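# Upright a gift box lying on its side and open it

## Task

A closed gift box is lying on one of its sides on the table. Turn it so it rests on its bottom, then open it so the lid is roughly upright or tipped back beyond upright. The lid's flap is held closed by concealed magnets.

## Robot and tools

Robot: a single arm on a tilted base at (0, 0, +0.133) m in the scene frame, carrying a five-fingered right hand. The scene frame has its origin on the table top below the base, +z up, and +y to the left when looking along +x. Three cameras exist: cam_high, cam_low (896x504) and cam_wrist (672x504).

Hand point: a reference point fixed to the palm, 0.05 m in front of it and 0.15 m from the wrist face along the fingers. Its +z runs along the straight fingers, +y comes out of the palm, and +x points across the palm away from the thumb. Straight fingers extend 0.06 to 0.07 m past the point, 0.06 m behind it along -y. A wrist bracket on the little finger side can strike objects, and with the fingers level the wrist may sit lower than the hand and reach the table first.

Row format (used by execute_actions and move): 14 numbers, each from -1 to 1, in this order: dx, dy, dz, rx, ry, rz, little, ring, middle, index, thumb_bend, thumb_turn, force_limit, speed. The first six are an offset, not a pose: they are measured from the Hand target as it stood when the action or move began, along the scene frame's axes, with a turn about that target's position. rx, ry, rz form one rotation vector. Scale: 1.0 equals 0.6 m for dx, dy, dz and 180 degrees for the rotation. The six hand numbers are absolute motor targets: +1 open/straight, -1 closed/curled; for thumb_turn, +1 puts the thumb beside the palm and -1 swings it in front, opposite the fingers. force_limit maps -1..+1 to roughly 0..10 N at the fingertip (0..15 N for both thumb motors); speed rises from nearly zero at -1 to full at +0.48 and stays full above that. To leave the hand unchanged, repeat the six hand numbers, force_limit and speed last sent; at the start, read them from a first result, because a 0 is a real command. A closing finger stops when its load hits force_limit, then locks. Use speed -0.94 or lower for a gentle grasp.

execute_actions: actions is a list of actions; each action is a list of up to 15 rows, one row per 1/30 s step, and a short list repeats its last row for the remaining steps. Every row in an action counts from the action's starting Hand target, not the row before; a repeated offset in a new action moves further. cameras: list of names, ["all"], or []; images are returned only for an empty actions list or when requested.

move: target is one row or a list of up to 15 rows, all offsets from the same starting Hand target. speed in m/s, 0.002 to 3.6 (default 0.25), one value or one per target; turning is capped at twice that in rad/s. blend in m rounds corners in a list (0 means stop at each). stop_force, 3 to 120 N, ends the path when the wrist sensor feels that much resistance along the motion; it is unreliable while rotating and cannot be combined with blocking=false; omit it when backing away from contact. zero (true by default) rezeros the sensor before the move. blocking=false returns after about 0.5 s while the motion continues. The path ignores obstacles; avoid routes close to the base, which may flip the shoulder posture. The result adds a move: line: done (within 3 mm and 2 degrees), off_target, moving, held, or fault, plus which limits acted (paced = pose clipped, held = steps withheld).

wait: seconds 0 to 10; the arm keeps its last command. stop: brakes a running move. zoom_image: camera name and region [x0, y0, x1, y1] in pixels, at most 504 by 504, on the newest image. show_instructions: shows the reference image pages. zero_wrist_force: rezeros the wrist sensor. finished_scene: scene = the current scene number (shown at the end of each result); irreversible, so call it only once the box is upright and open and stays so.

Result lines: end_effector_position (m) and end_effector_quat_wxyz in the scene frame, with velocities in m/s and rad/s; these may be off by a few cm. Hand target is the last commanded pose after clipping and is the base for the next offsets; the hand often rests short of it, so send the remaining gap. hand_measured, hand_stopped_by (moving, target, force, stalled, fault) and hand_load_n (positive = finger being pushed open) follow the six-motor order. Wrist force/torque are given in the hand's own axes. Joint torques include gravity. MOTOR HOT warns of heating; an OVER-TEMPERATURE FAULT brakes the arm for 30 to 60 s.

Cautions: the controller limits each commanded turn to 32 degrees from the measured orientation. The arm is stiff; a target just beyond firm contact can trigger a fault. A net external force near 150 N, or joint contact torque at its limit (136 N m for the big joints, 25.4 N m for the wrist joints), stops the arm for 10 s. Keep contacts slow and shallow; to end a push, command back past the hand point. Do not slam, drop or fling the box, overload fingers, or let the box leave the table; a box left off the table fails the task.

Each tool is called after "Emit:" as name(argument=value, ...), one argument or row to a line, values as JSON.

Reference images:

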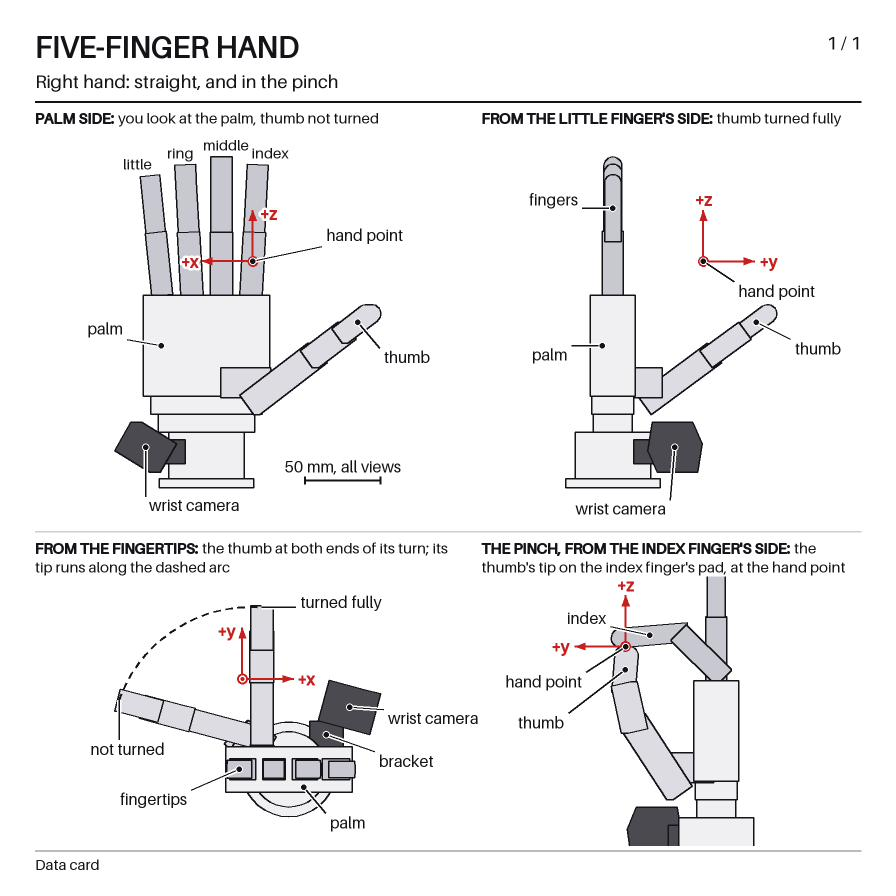

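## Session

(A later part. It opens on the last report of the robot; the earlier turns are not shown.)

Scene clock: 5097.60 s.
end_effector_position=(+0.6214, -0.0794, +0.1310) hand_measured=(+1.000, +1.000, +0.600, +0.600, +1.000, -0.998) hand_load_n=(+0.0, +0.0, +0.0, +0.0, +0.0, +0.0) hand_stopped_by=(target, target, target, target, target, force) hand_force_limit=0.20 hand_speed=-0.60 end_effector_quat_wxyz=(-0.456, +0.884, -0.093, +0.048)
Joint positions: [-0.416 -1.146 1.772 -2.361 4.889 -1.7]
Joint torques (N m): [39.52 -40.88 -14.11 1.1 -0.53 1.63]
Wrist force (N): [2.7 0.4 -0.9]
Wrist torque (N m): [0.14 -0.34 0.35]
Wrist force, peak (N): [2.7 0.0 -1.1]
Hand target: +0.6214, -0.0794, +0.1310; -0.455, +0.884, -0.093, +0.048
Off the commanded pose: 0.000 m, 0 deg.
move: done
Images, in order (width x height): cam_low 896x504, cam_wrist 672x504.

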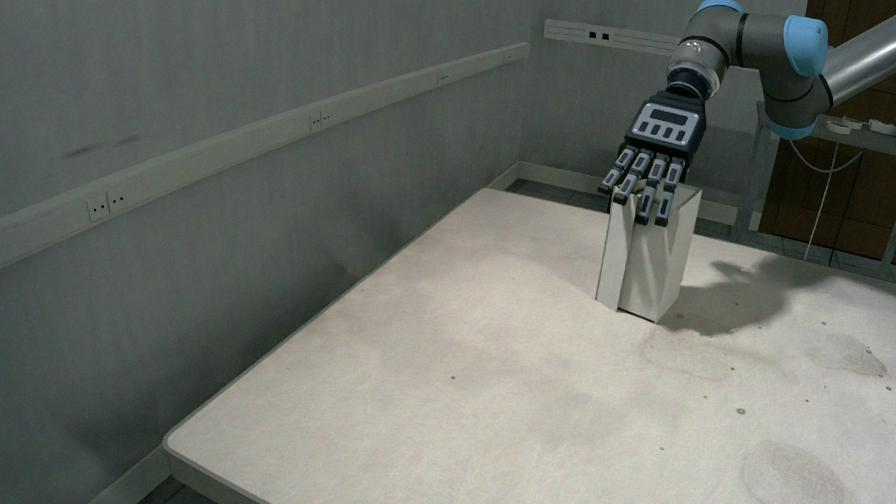

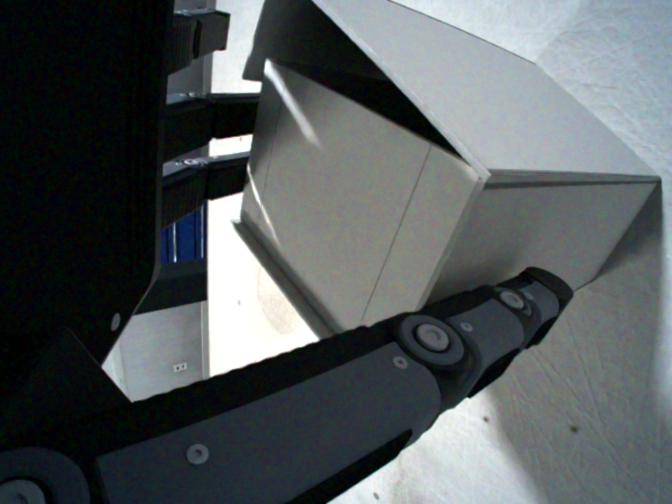

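Emit:
move(
  target=[0,0,0,0,0,0,1,1,0.1,0.1,1,-1,-0.3,-0.85],
  cameras=["cam_low"],
)

Emit:
zoom_image(
  camera="cam_low",
  region=[590, 130, 730, 330],
)

Scene clock: 5103.27 s.
end_effector_position=(+0.6214, -0.0794, +0.1310) hand_measured=(+1.000, +1.000, +0.478, +0.478, +1.000, -0.998) hand_load_n=(+0.0, +0.0, +4.0, +4.5, +2.0, +1.0) hand_stopped_by=(target, target, force, force, target, force) hand_force_limit=-0.30 hand_speed=-0.85 end_effector_quat_wxyz=(-0.455, +0.884, -0.093, +0.048)
Joint positions: [-0.416 -1.146 1.772 -2.361 4.889 -1.7]
Joint torques (N m): [35.44 -40.4 -14.29 0.76 -0.47 1.67]
Wrist force (N): [2.4 -3.3 -2.2]
Wrist torque (N m): [0.43 -0.29 0.32]
Wrist force, peak (N): [2.6 -3.5 -2.4]
Hand target: +0.6214, -0.0794, +0.1310; -0.455, +0.884, -0.093, +0.048
Off the commanded pose: 0.000 m, 0 deg.
move: done
Images, in order (width x height): cam_low 896x504.

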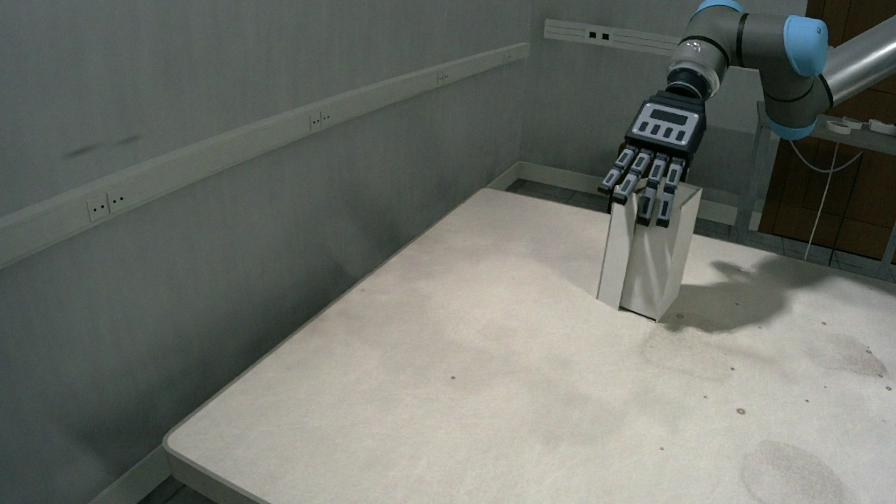

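Scaled by 2.520 from the camera's 896x504 image, which has a finer 1280x720 frame.

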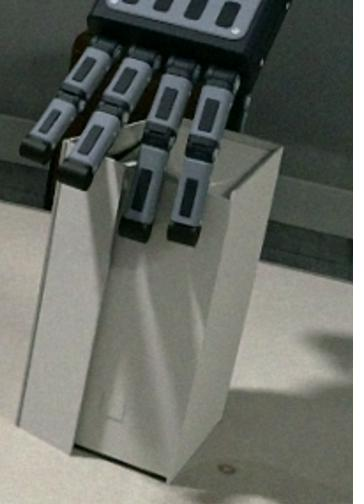

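Emit:
move(
  target=[0,0,0,0,0,0,1,1,-0.05,-0.05,1,-1,0.2,-0.88],
  cameras=[],
)

Emit:
move(
  target=[
    [0,0,0.03,0,0,0,1,1,-0.05,-0.05,1,-1,0.2,-0.88],
    [-0.1,0.04,0.04,0,0,0.222,1,1,-0.05,-0.05,1,-1,0.2,-0.88],
    [-0.2,0.08,0.04,0,0,0.444,1,1,-0.05,-0.05,1,-1,0.2,-0.88],
  ],
  speed=[0.05,0.2,0.2],
  blend=[0,0.02,0],
  cameras=["cam_low","cam_high","cam_wrist"],
)

Scene clock: 5112.50 s.
end_effector_position=(+0.6214, -0.0794, +0.1310) hand_measured=(+1.000, +1.000, +0.470, +0.470, +1.000, -0.998) hand_load_n=(+0.0, +0.0, +6.0, +6.5, +2.5, +1.0) hand_stopped_by=(target, target, force, force, target, force) hand_force_limit=0.20 hand_speed=-0.88 end_effector_quat_wxyz=(-0.455, +0.884, -0.093, +0.048)
Joint positions: [-0.416 -1.146 1.772 -2.361 4.889 -1.7]
Joint torques (N m): [24.12 -27.03 -11.37 -0.89 -0.07 0.12]
Wrist force (N): [2.5 -4.6 -2.8]
Wrist torque (N m): [0.54 -0.29 0.33]
Wrist force, peak (N): [2.5 -4.6 -2.8]
Hand target: +0.6214, -0.0794, +0.1310; -0.455, +0.884, -0.093, +0.048
Off the commanded pose: 0.000 m, 0 deg.
move: done
No camera images: "cameras" was empty.

Scene clock: 5117.00 s.
end_effector_position=(+0.5014, -0.0314, +0.1550) hand_measured=(+1.000, +1.000, +0.470, +0.470, +1.000, -0.998) hand_load_n=(+0.0, +0.0, +5.5, +6.0, +3.0, +0.5) hand_stopped_by=(target, target, force, force, target, force) hand_force_limit=0.20 hand_speed=-0.88 end_effector_quat_wxyz=(-0.380, +0.737, +0.497, -0.256)
Joint positions: [-0.173 -0.918 1.471 -1.28 4.474 -2.302]
Joint torques (N m): [31.28 -39.79 -12.45 -2.55 2.63 1.85]
Wrist force (N): [2.2 1.2 0.0]
Wrist torque (N m): [0.16 -0.28 0.25]
Wrist force, peak (N): [2.6 -3.4 -1.7]
Hand target: +0.5014, -0.0314, +0.1550; -0.380, +0.737, +0.497, -0.256
Off the commanded pose: 0.000 m, 0 deg.
move: done

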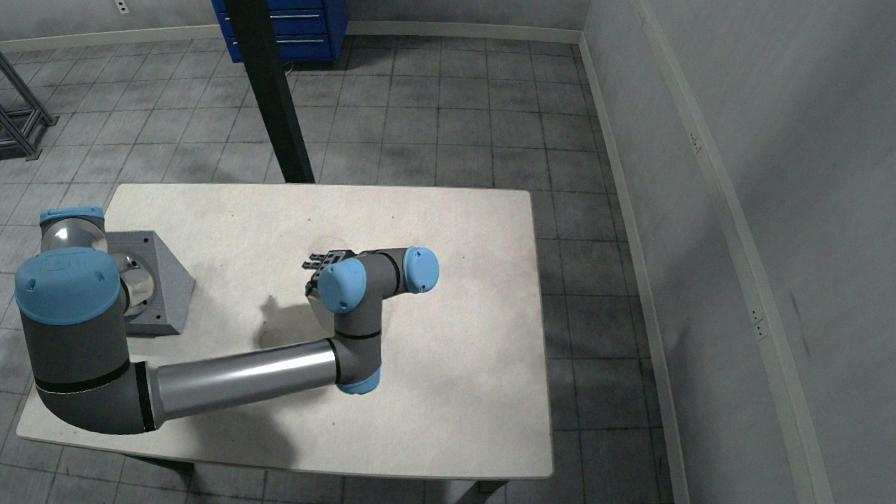

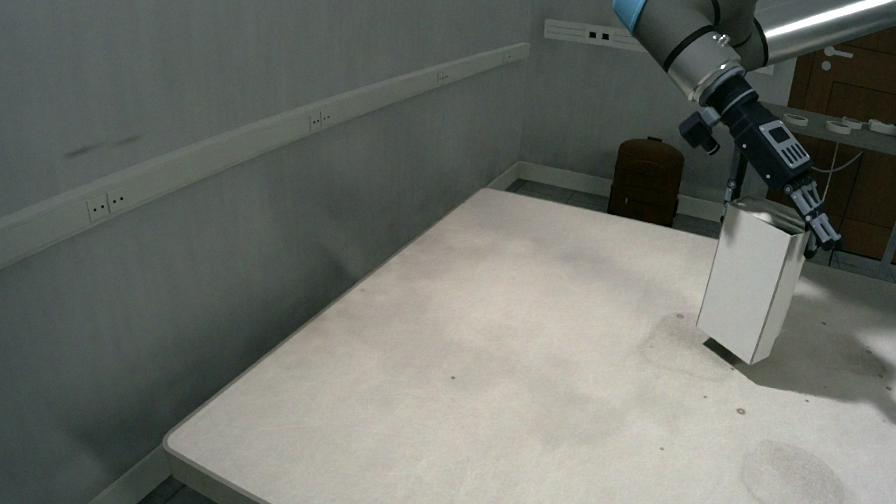

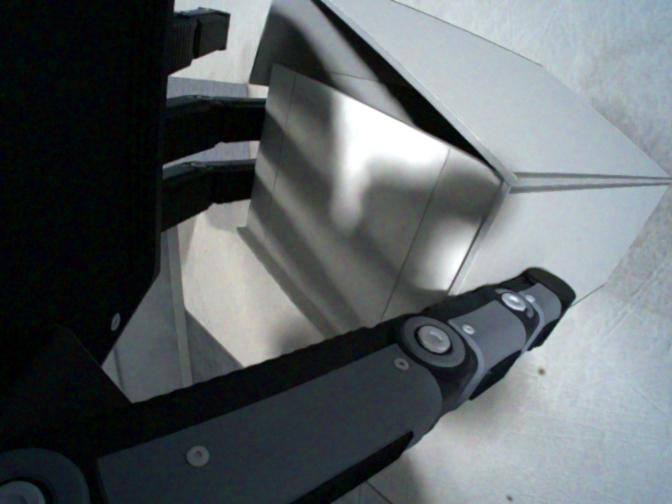

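Emit:
move(
  target=[
    [0,0,0,0,0,0.111,1,1,-0.05,-0.05,1,-1,0.2,-0.88],
  ],
  speed=0.15,
  cameras=[],
)

Emit:
move(
  target=[
    [0,0,-0.06,0,0,0,1,1,-0.05,-0.05,1,-1,0.2,-0.88],
  ],
  speed=0.015,
  stop_force=3,
  cameras=["cam_low","cam_high","cam_wrist"],
)

Scene clock: 5124.90 s.
end_effector_position=(+0.5014, -0.0314, +0.1550) hand_measured=(+1.000, +1.000, +0.470, +0.470, +1.000, -0.998) hand_load_n=(+0.0, +0.0, +5.5, +5.5, +2.5, +0.5) hand_stopped_by=(target, target, force, force, target, force) hand_force_limit=0.20 hand_speed=-0.88 end_effector_quat_wxyz=(-0.329, +0.640, +0.617, -0.318)
Joint positions: [-0.111 -0.821 1.383 -1.068 4.324 -2.403]
Joint torques (N m): [31.86 -42.18 -3.69 -2.57 2.24 1.55]
Wrist force (N): [2.5 0.9 0.0]
Wrist torque (N m): [0.07 -0.37 0.29]
Wrist force, peak (N): [2.6 1.8 0.2]
Hand target: +0.5014, -0.0314, +0.1550; -0.330, +0.640, +0.617, -0.318
Off the commanded pose: 0.000 m, 0 deg.
move: done
No camera images: "cameras" was empty.

Scene clock: 5127.57 s.
end_effector_position=(+0.5014, -0.0314, +0.1310) hand_measured=(+1.000, +1.000, +0.470, +0.470, +1.000, -0.998) hand_load_n=(+0.0, +0.0, +5.5, +5.5, +2.5, +0.0) hand_stopped_by=(target, target, force, force, target, force) hand_force_limit=0.20 hand_speed=-0.88 end_effector_quat_wxyz=(-0.330, +0.640, +0.617, -0.318)
Joint positions: [-0.137 -0.806 1.407 -1.111 4.302 -2.416]
Joint torques (N m): [43.77 -42.03 -14.65 2.47 1.94 1.67]
Wrist force (N): [3.1 -1.4 -2.4]
Wrist torque (N m): [0.21 -0.31 0.33]
Wrist force, peak (N): [5.4 -15.6 -16.8]
Hand target: +0.5014, -0.0314, +0.1310; -0.330, +0.640, +0.617, -0.318 (not the last commanded pose)
Off the commanded pose: 0.012 m, 0 deg.
move: contact

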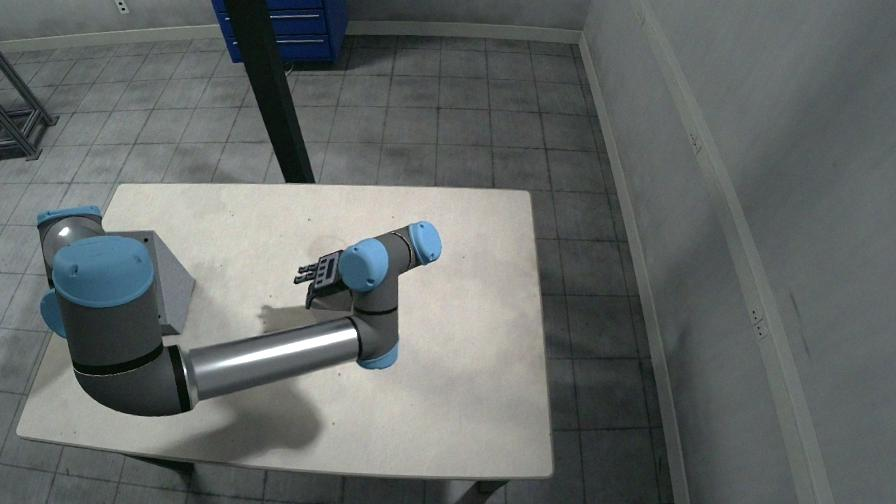

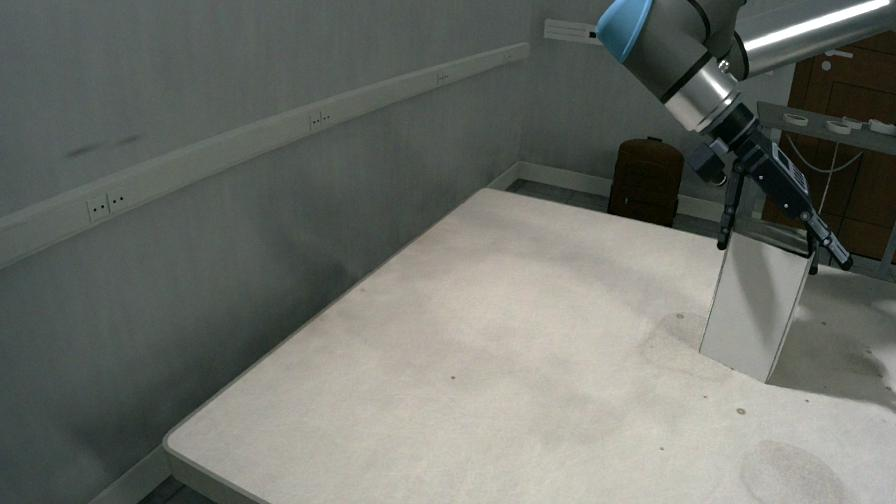

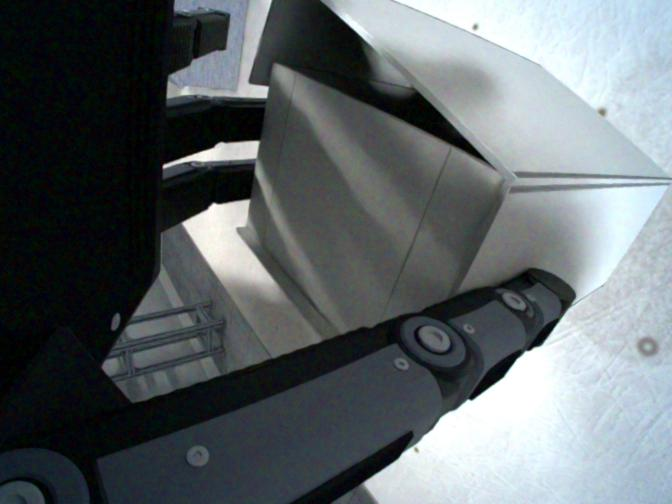

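Emit:
move(
  target=[
    [0,0,0,0,0,0,1,1,0.6,0.6,1,-1,0.2,-0.8],
    [0,0,0.13,0,0,0,1,1,0.6,0.6,1,-1,0.2,-0.8],
  ],
  speed=[0.05,0.06],
  cameras=["cam_low","cam_wrist"],
)

Emit:
move(
  target=[
    [0,0.02,0.05,0,0,-0.3,1,1,1,1,1,-1,0.2,-0.5],
    [-0.1,0.06,0.05,0,0,-0.6,1,1,1,1,1,-1,0.2,-0.5],
    [-0.12,0.06,0.05,0,0,-0.8,1,1,1,1,1,-1,0.2,-0.5],
  ],
  speed=0.25,
  blend=0.03,
  cameras=["cam_low","cam_high","cam_wrist"],
)

Emit:
zoom_image(
  camera="cam_low",
  region=[660, 180, 860, 400],
)

Emit:
zoom_image(
  camera="cam_high",
  region=[260, 250, 380, 370],
)

Scene clock: 5152.37 s.
end_effector_position=(+0.5014, -0.0315, +0.2092) hand_measured=(+1.000, +1.000, +0.600, +0.600, +1.000, -0.998) hand_load_n=(+0.0, -0.5, +0.0, +0.0, +0.0, +0.0) hand_stopped_by=(target, target, target, target, target, force) hand_force_limit=0.20 hand_speed=-0.80 end_effector_quat_wxyz=(-0.330, +0.640, +0.617, -0.318) end_effector_velocity=(+0.000, +0.000, -0.001) end_effector_angular_velocity=(+0.000, -0.002, -0.001)
Joint positions: [-0.053 -0.845 1.318 -0.967 4.376 -2.372]
Joint velocities: [-0.001 0 0.003 -0.005 -0.002 -0.001]
Joint torques (N m): [29.83 -25.6 -3.21 -3.21 -0.88 -0.99]
Wrist force (N): [2.3 0.3 -0.6]
Wrist torque (N m): [0.11 -0.31 0.25]
Wrist force, peak (N): [3.5 -2.9 -3.4]
Hand target: +0.5014, -0.0314, +0.2090; -0.330, +0.640, +0.617, -0.318
Off the commanded pose: 0.000 m, 0 deg.
move: done
Images, in order (width x height): cam_low 896x504, cam_wrist 672x504.

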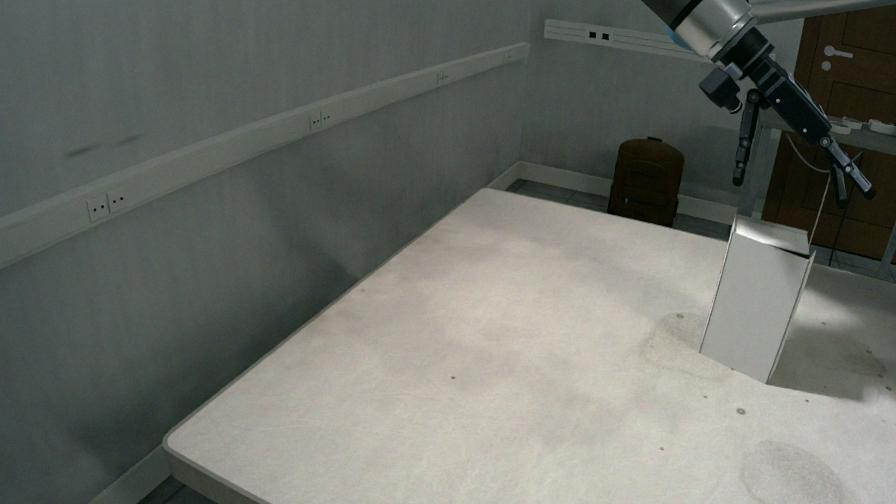

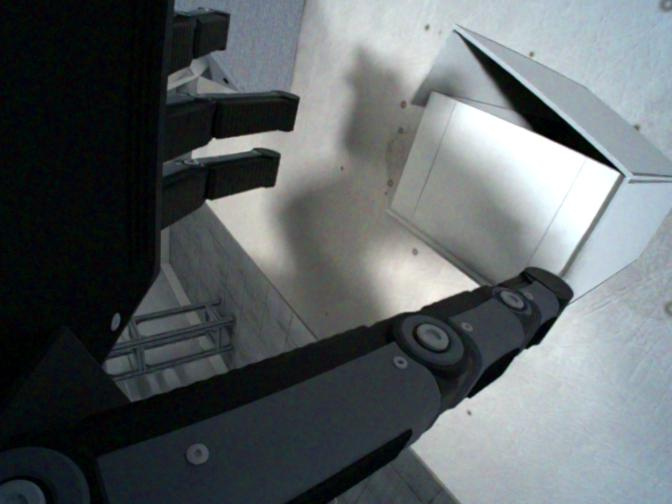

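Scene clock: 5157.90 s.
end_effector_position=(+0.4294, +0.0047, +0.2390) hand_measured=(+1.000, +1.000, +1.000, +1.000, +1.000, -0.998) hand_load_n=(+0.0, +0.0, +0.0, +0.0, +0.0, +0.0) hand_stopped_by=(target, target, target, target, target, force) hand_force_limit=0.20 hand_speed=-0.50 end_effector_quat_wxyz=(-0.404, +0.785, -0.418, +0.215)
Joint positions: [-0.12 -1.436 2.555 -3.47 4.588 -0.946]
Joint torques (N m): [8.9 -18.84 -11.17 -3.48 0.77 0.6]
Wrist force (N): [2.5 0.7 -0.7]
Wrist torque (N m): [0.20 -0.31 0.35]
Wrist force, peak (N): [2.9 0.1 -0.6]
Hand target: +0.4294, +0.0046, +0.2390; -0.404, +0.785, -0.418, +0.215
Off the commanded pose: 0.000 m, 0 deg.
move: done

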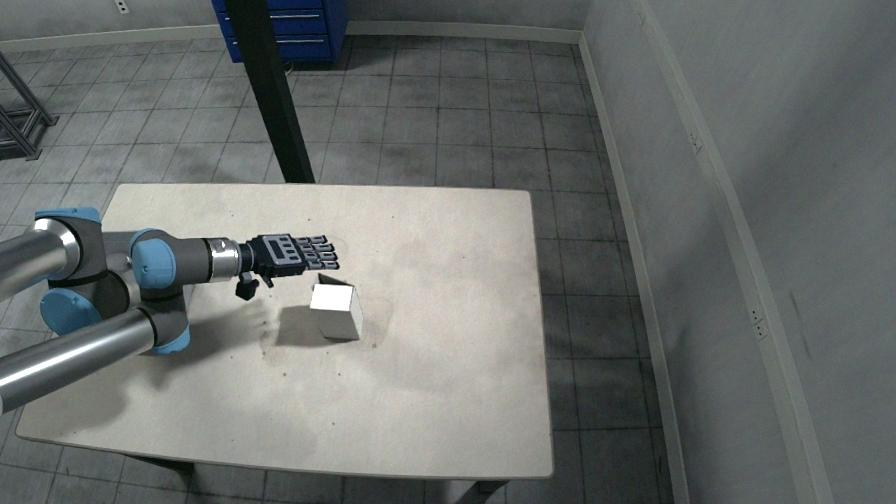

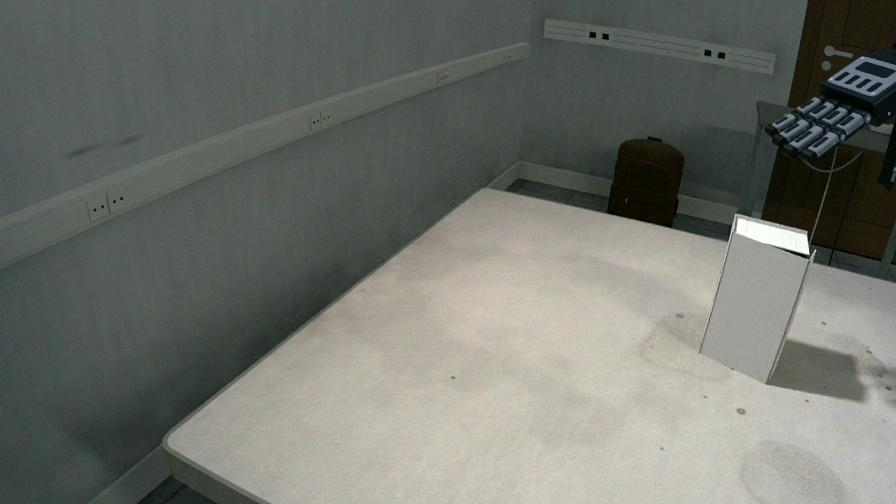

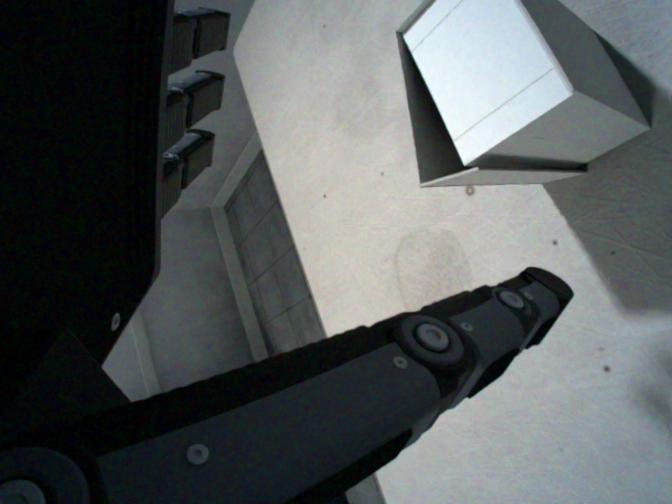

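Scaled by 2.291 from the camera's 896x504 image, which has a finer 1280x720 frame.

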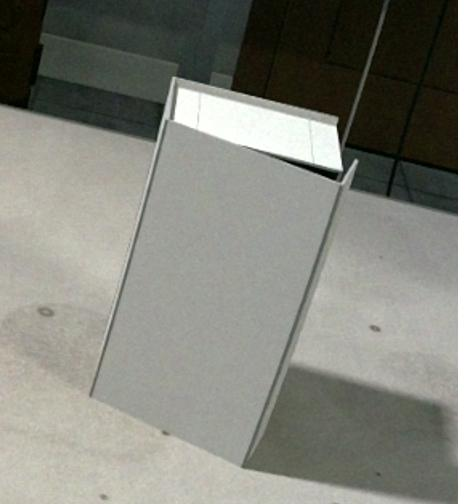

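Scaled by 4.200 from the camera's 896x504 image, which has a finer 1280x720 frame.

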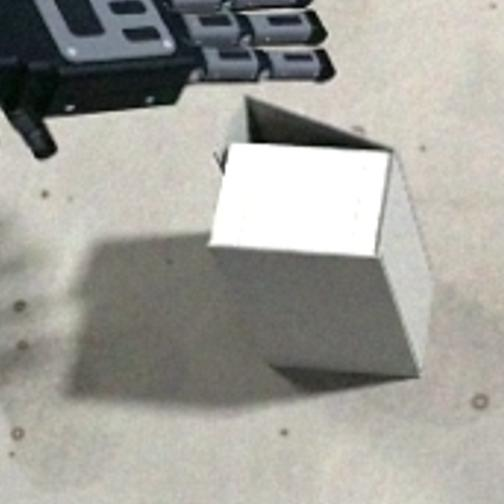

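Emit:
move(
  target=[
    [0.1,0.0172,-0.03,0.0057,-0.02,-0.1,1,1,1,1,1,-1,0.2,-0.5],
    [0.196,0.0172,-0.0733,0.0115,-0.0402,-0.1996,1,1,1,1,1,-1,0.2,-0.5],
  ],
  speed=0.2,
  blend=[0.03,0],
  cameras=["cam_low","cam_wrist"],
)

Emit:
move(
  target=[
    [0,0,0,0,0,0,1,-0.64,1,1,1,-1,0.2,-0.4],
    [0,0,-0.0417,0,0,0,1,-0.64,1,1,1,-1,0.2,-0.4],
  ],
  speed=0.05,
  stop_force=3,
  cameras=["cam_low","cam_wrist","cam_high"],
)

Emit:
zoom_image(
  camera="cam_low",
  region=[690, 150, 850, 310],
)

Emit:
zoom_image(
  camera="cam_wrist",
  region=[336, 0, 672, 340],
)

Scene clock: 5180.33 s.
end_effector_position=(+0.5470, +0.0150, +0.1951) hand_measured=(+1.000, +1.000, +1.000, +1.000, +1.000, -0.998) hand_load_n=(+0.0, +0.0, +0.0, +0.0, +0.0, +0.0) hand_stopped_by=(target, target, target, target, target, force) hand_force_limit=0.20 hand_speed=-0.50 end_effector_quat_wxyz=(-0.357, +0.596, -0.617, +0.370)
Joint positions: [-0.056 -0.823 2.289 -4.302 4.259 -0.715]
Joint torques (N m): [19.62 -19.14 -3.02 -0.26 1.37 -1.24]
Wrist force (N): [2.3 0.8 0.0]
Wrist torque (N m): [0.14 -0.32 0.31]
Wrist force, peak (N): [2.9 0.8 -0.7]
Hand target: +0.5470, +0.0149, +0.1951; -0.357, +0.596, -0.617, +0.370
Off the commanded pose: 0.000 m, 0 deg.
move: done
Images, in order (width x height): cam_low 896x504, cam_wrist 672x504.

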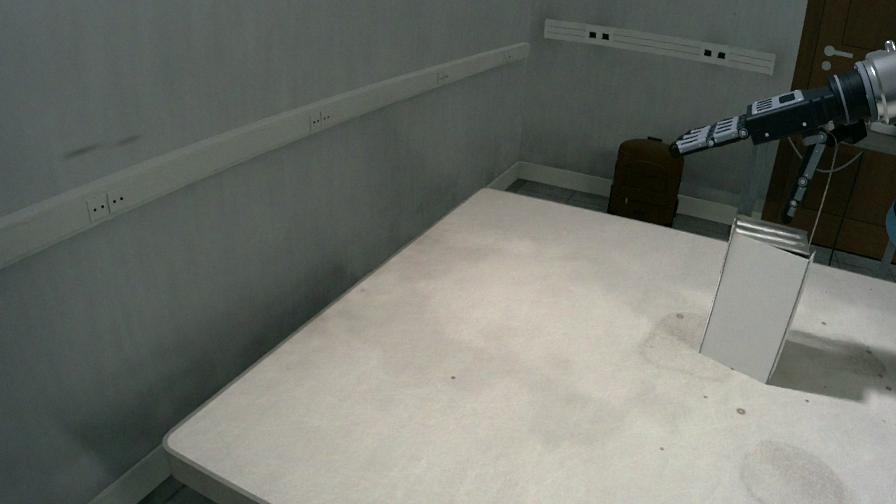

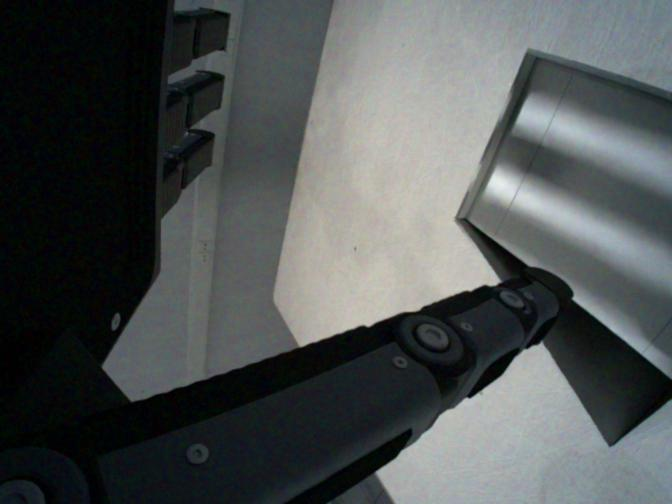

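Scene clock: 5181.63 s.
end_effector_position=(+0.5470, +0.0149, +0.1700) hand_measured=(+1.000, -0.640, +1.000, +1.000, +1.000, -0.998) hand_load_n=(+0.0, +0.0, +0.0, +0.0, +0.0, +0.0) hand_stopped_by=(target, target, target, target, target, force) hand_force_limit=0.20 hand_speed=-0.40 end_effector_quat_wxyz=(-0.357, +0.596, -0.617, +0.370)
Joint positions: [-0.107 -0.77 2.294 -4.367 4.308 -0.732]
Joint torques (N m): [34.13 -33.06 -7.15 1.11 -0.8 1.7]
Wrist force (N): [2.5 0.5 -0.2]
Wrist torque (N m): [0.13 -0.35 0.34]
Wrist force, peak (N): [2.6 0.4 -0.8]
Hand target: +0.5470, +0.0149, +0.1700; -0.357, +0.596, -0.617, +0.370
Off the commanded pose: 0.000 m, 0 deg.
move: done

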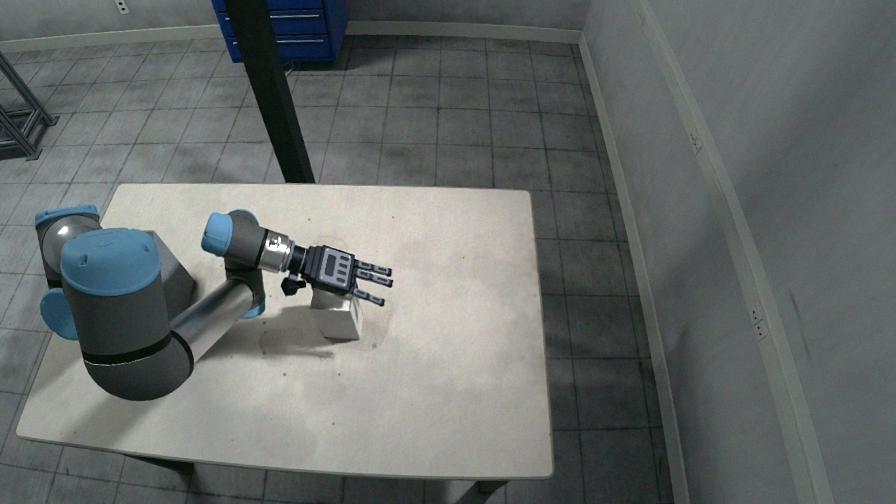

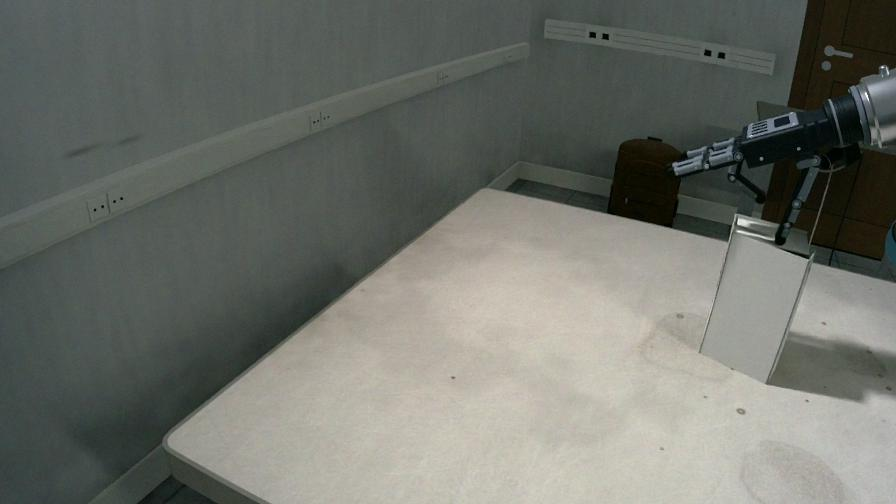

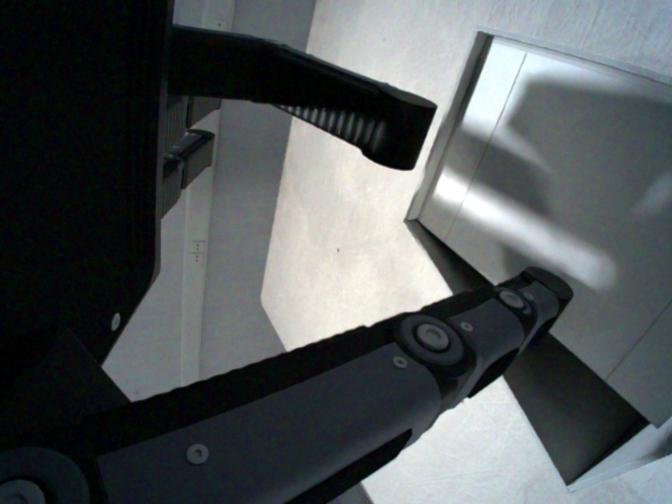

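Scaled by 3.150 from the camera's 896x504 image, which has a finer 1280x720 frame.

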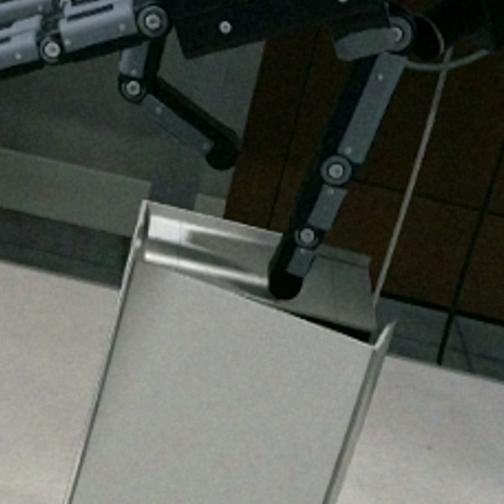

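Scaled by 1.482 from the camera's 672x504 image, which has a finer 960x720 frame.

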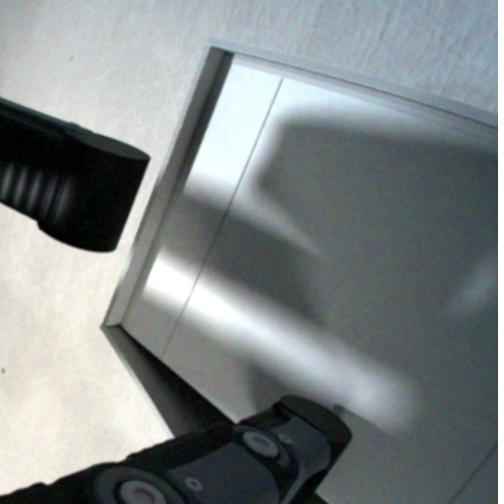

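Emit:
move(
  target=[
    [-0.0267,0.0343,0,0,0,0,1,-0.64,1,1,1,-1,0.2,-0.4],
  ],
  speed=0.05,
  cameras=["cam_low","cam_wrist","cam_high"],
)

Emit:
zoom_image(
  camera="cam_low",
  region=[690, 150, 850, 310],
)

Emit:
zoom_image(
  camera="cam_wrist",
  region=[336, 100, 672, 504],
)

Scene clock: 5204.60 s.
end_effector_position=(+0.5309, +0.0355, +0.1700) hand_measured=(+1.000, -0.640, +1.000, +1.000, +1.000, -0.998) hand_load_n=(+0.0, +0.0, +0.0, +0.0, +0.0, +0.0) hand_stopped_by=(target, target, target, target, target, force) hand_force_limit=0.20 hand_speed=-0.40 end_effector_quat_wxyz=(-0.357, +0.596, -0.617, +0.370) end_effector_velocity=(+0.002, -0.002, +0.000) end_effector_angular_velocity=(+0.000, +0.000, +0.000)
Joint positions: [-0.064 -0.722 2.305 -4.421 4.267 -0.718]
Joint velocities: [-0.004 -0.004 -0.001 0.006 0.003 -0.001]
Joint torques (N m): [21.35 -33.1 -7.02 1.34 2.46 -0.93]
Wrist force (N): [2.5 0.4 -0.1]
Wrist torque (N m): [0.07 -0.35 0.23]
Wrist force, peak (N): [2.8 0.6 -0.4]
Hand target: +0.5310, +0.0355, +0.1700; -0.357, +0.596, -0.617, +0.370
Off the commanded pose: 0.000 m, 0 deg.
move: done

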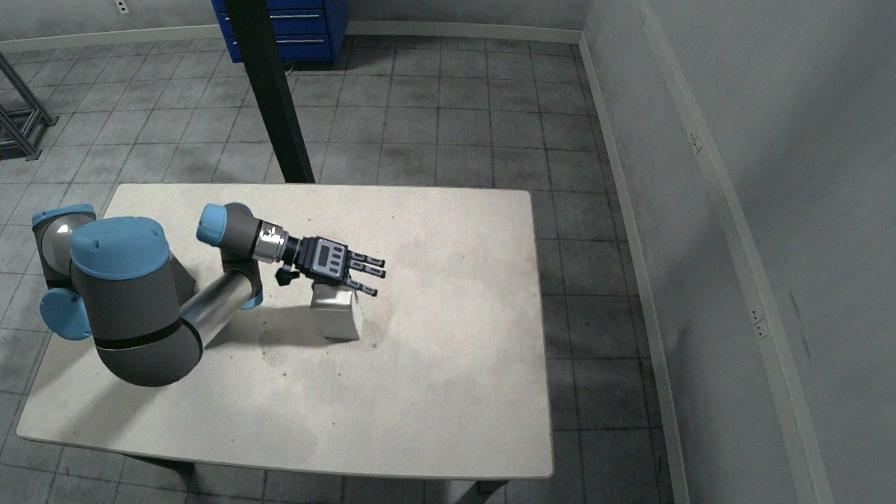

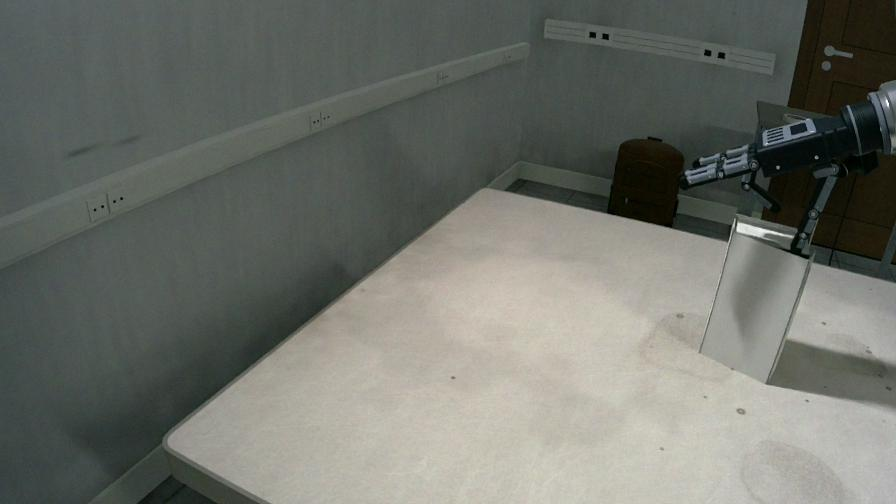

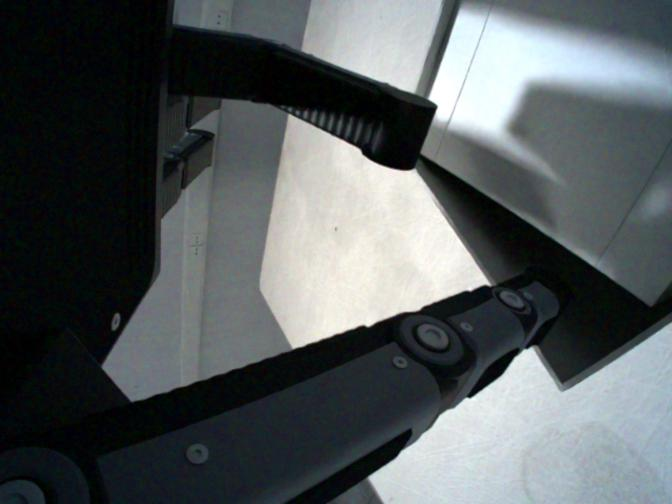

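Scaled by 3.150 from the camera's 896x504 image, which has a finer 1280x720 frame.

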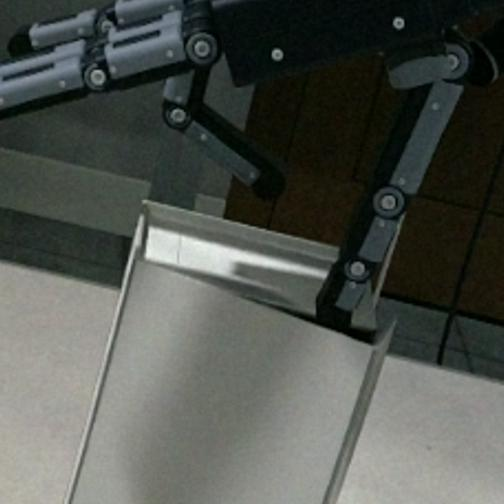

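Scaled by 1.248 from the camera's 672x504 image, which has a finer 960x720 frame.

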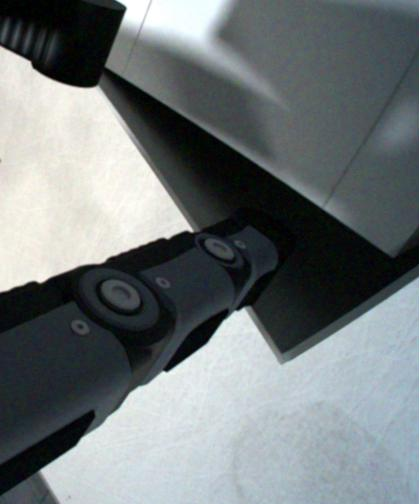

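Emit:
move(
  target=[
    [0,0.0117,0,0,0,0,1,-0.64,1,1,1,-1,0.2,-0.4],
    [0,0.0117,-0.03,0,0,0,1,-0.64,1,1,1,-1,0.2,-0.4],
  ],
  speed=0.02,
  stop_force=3,
  cameras=["cam_low","cam_wrist","cam_high"],
)

Emit:
zoom_image(
  camera="cam_low",
  region=[690, 150, 850, 310],
)

Emit:
zoom_image(
  camera="cam_wrist",
  region=[336, 100, 672, 504],
)

Scene clock: 5215.63 s.
end_effector_position=(+0.5310, +0.0425, +0.1520) hand_measured=(+1.000, -0.640, +1.000, +1.000, +1.000, -0.998) hand_load_n=(+0.0, +0.0, -0.5, +0.0, +0.0, +0.0) hand_stopped_by=(target, target, target, target, target, force) hand_force_limit=0.20 hand_speed=-0.40 end_effector_quat_wxyz=(-0.357, +0.596, -0.617, +0.370)
Joint positions: [-0.088 -0.667 2.295 -4.47 4.29 -0.726]
Joint torques (N m): [34.48 -33.87 -5.64 1.24 -1.02 1]
Wrist force (N): [2.7 0.7 -0.4]
Wrist torque (N m): [0.19 -0.37 0.38]
Wrist force, peak (N): [3.5 1.0 -0.1]
Hand target: +0.5310, +0.0425, +0.1520; -0.357, +0.596, -0.617, +0.370
Off the commanded pose: 0.000 m, 0 deg.
move: done

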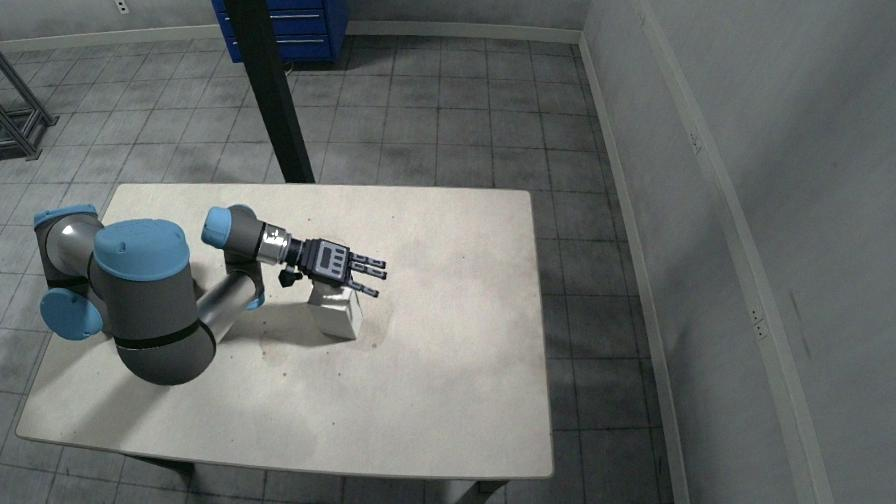

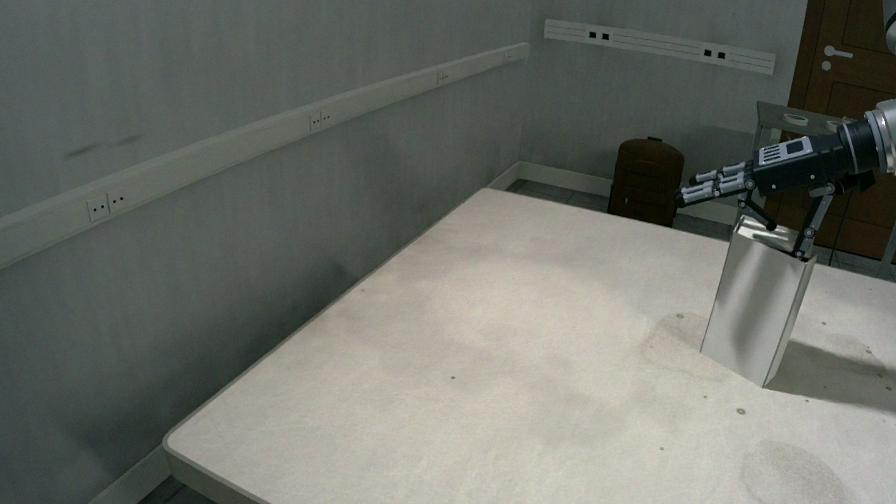

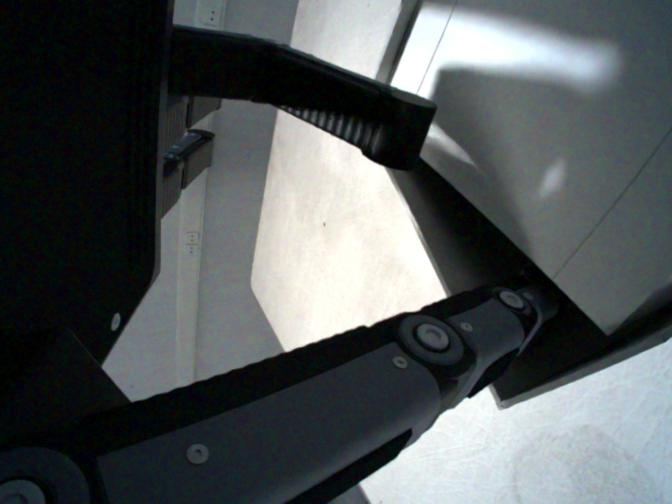

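Scaled by 3.150 from the camera's 896x504 image, which has a finer 1280x720 frame.

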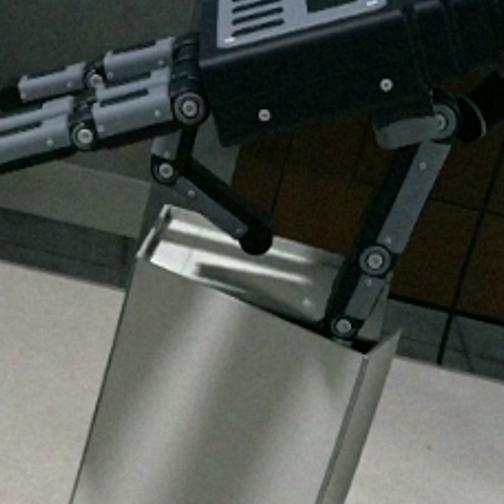

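Scaled by 1.248 from the camera's 672x504 image, which has a finer 960x720 frame.

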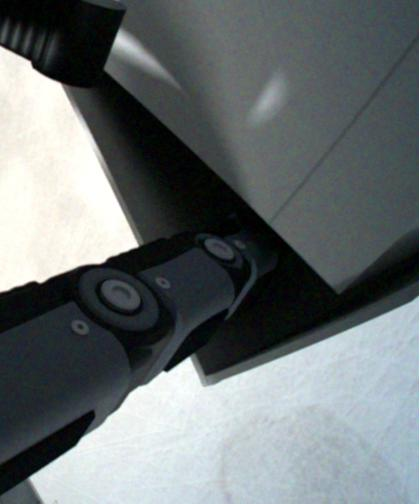

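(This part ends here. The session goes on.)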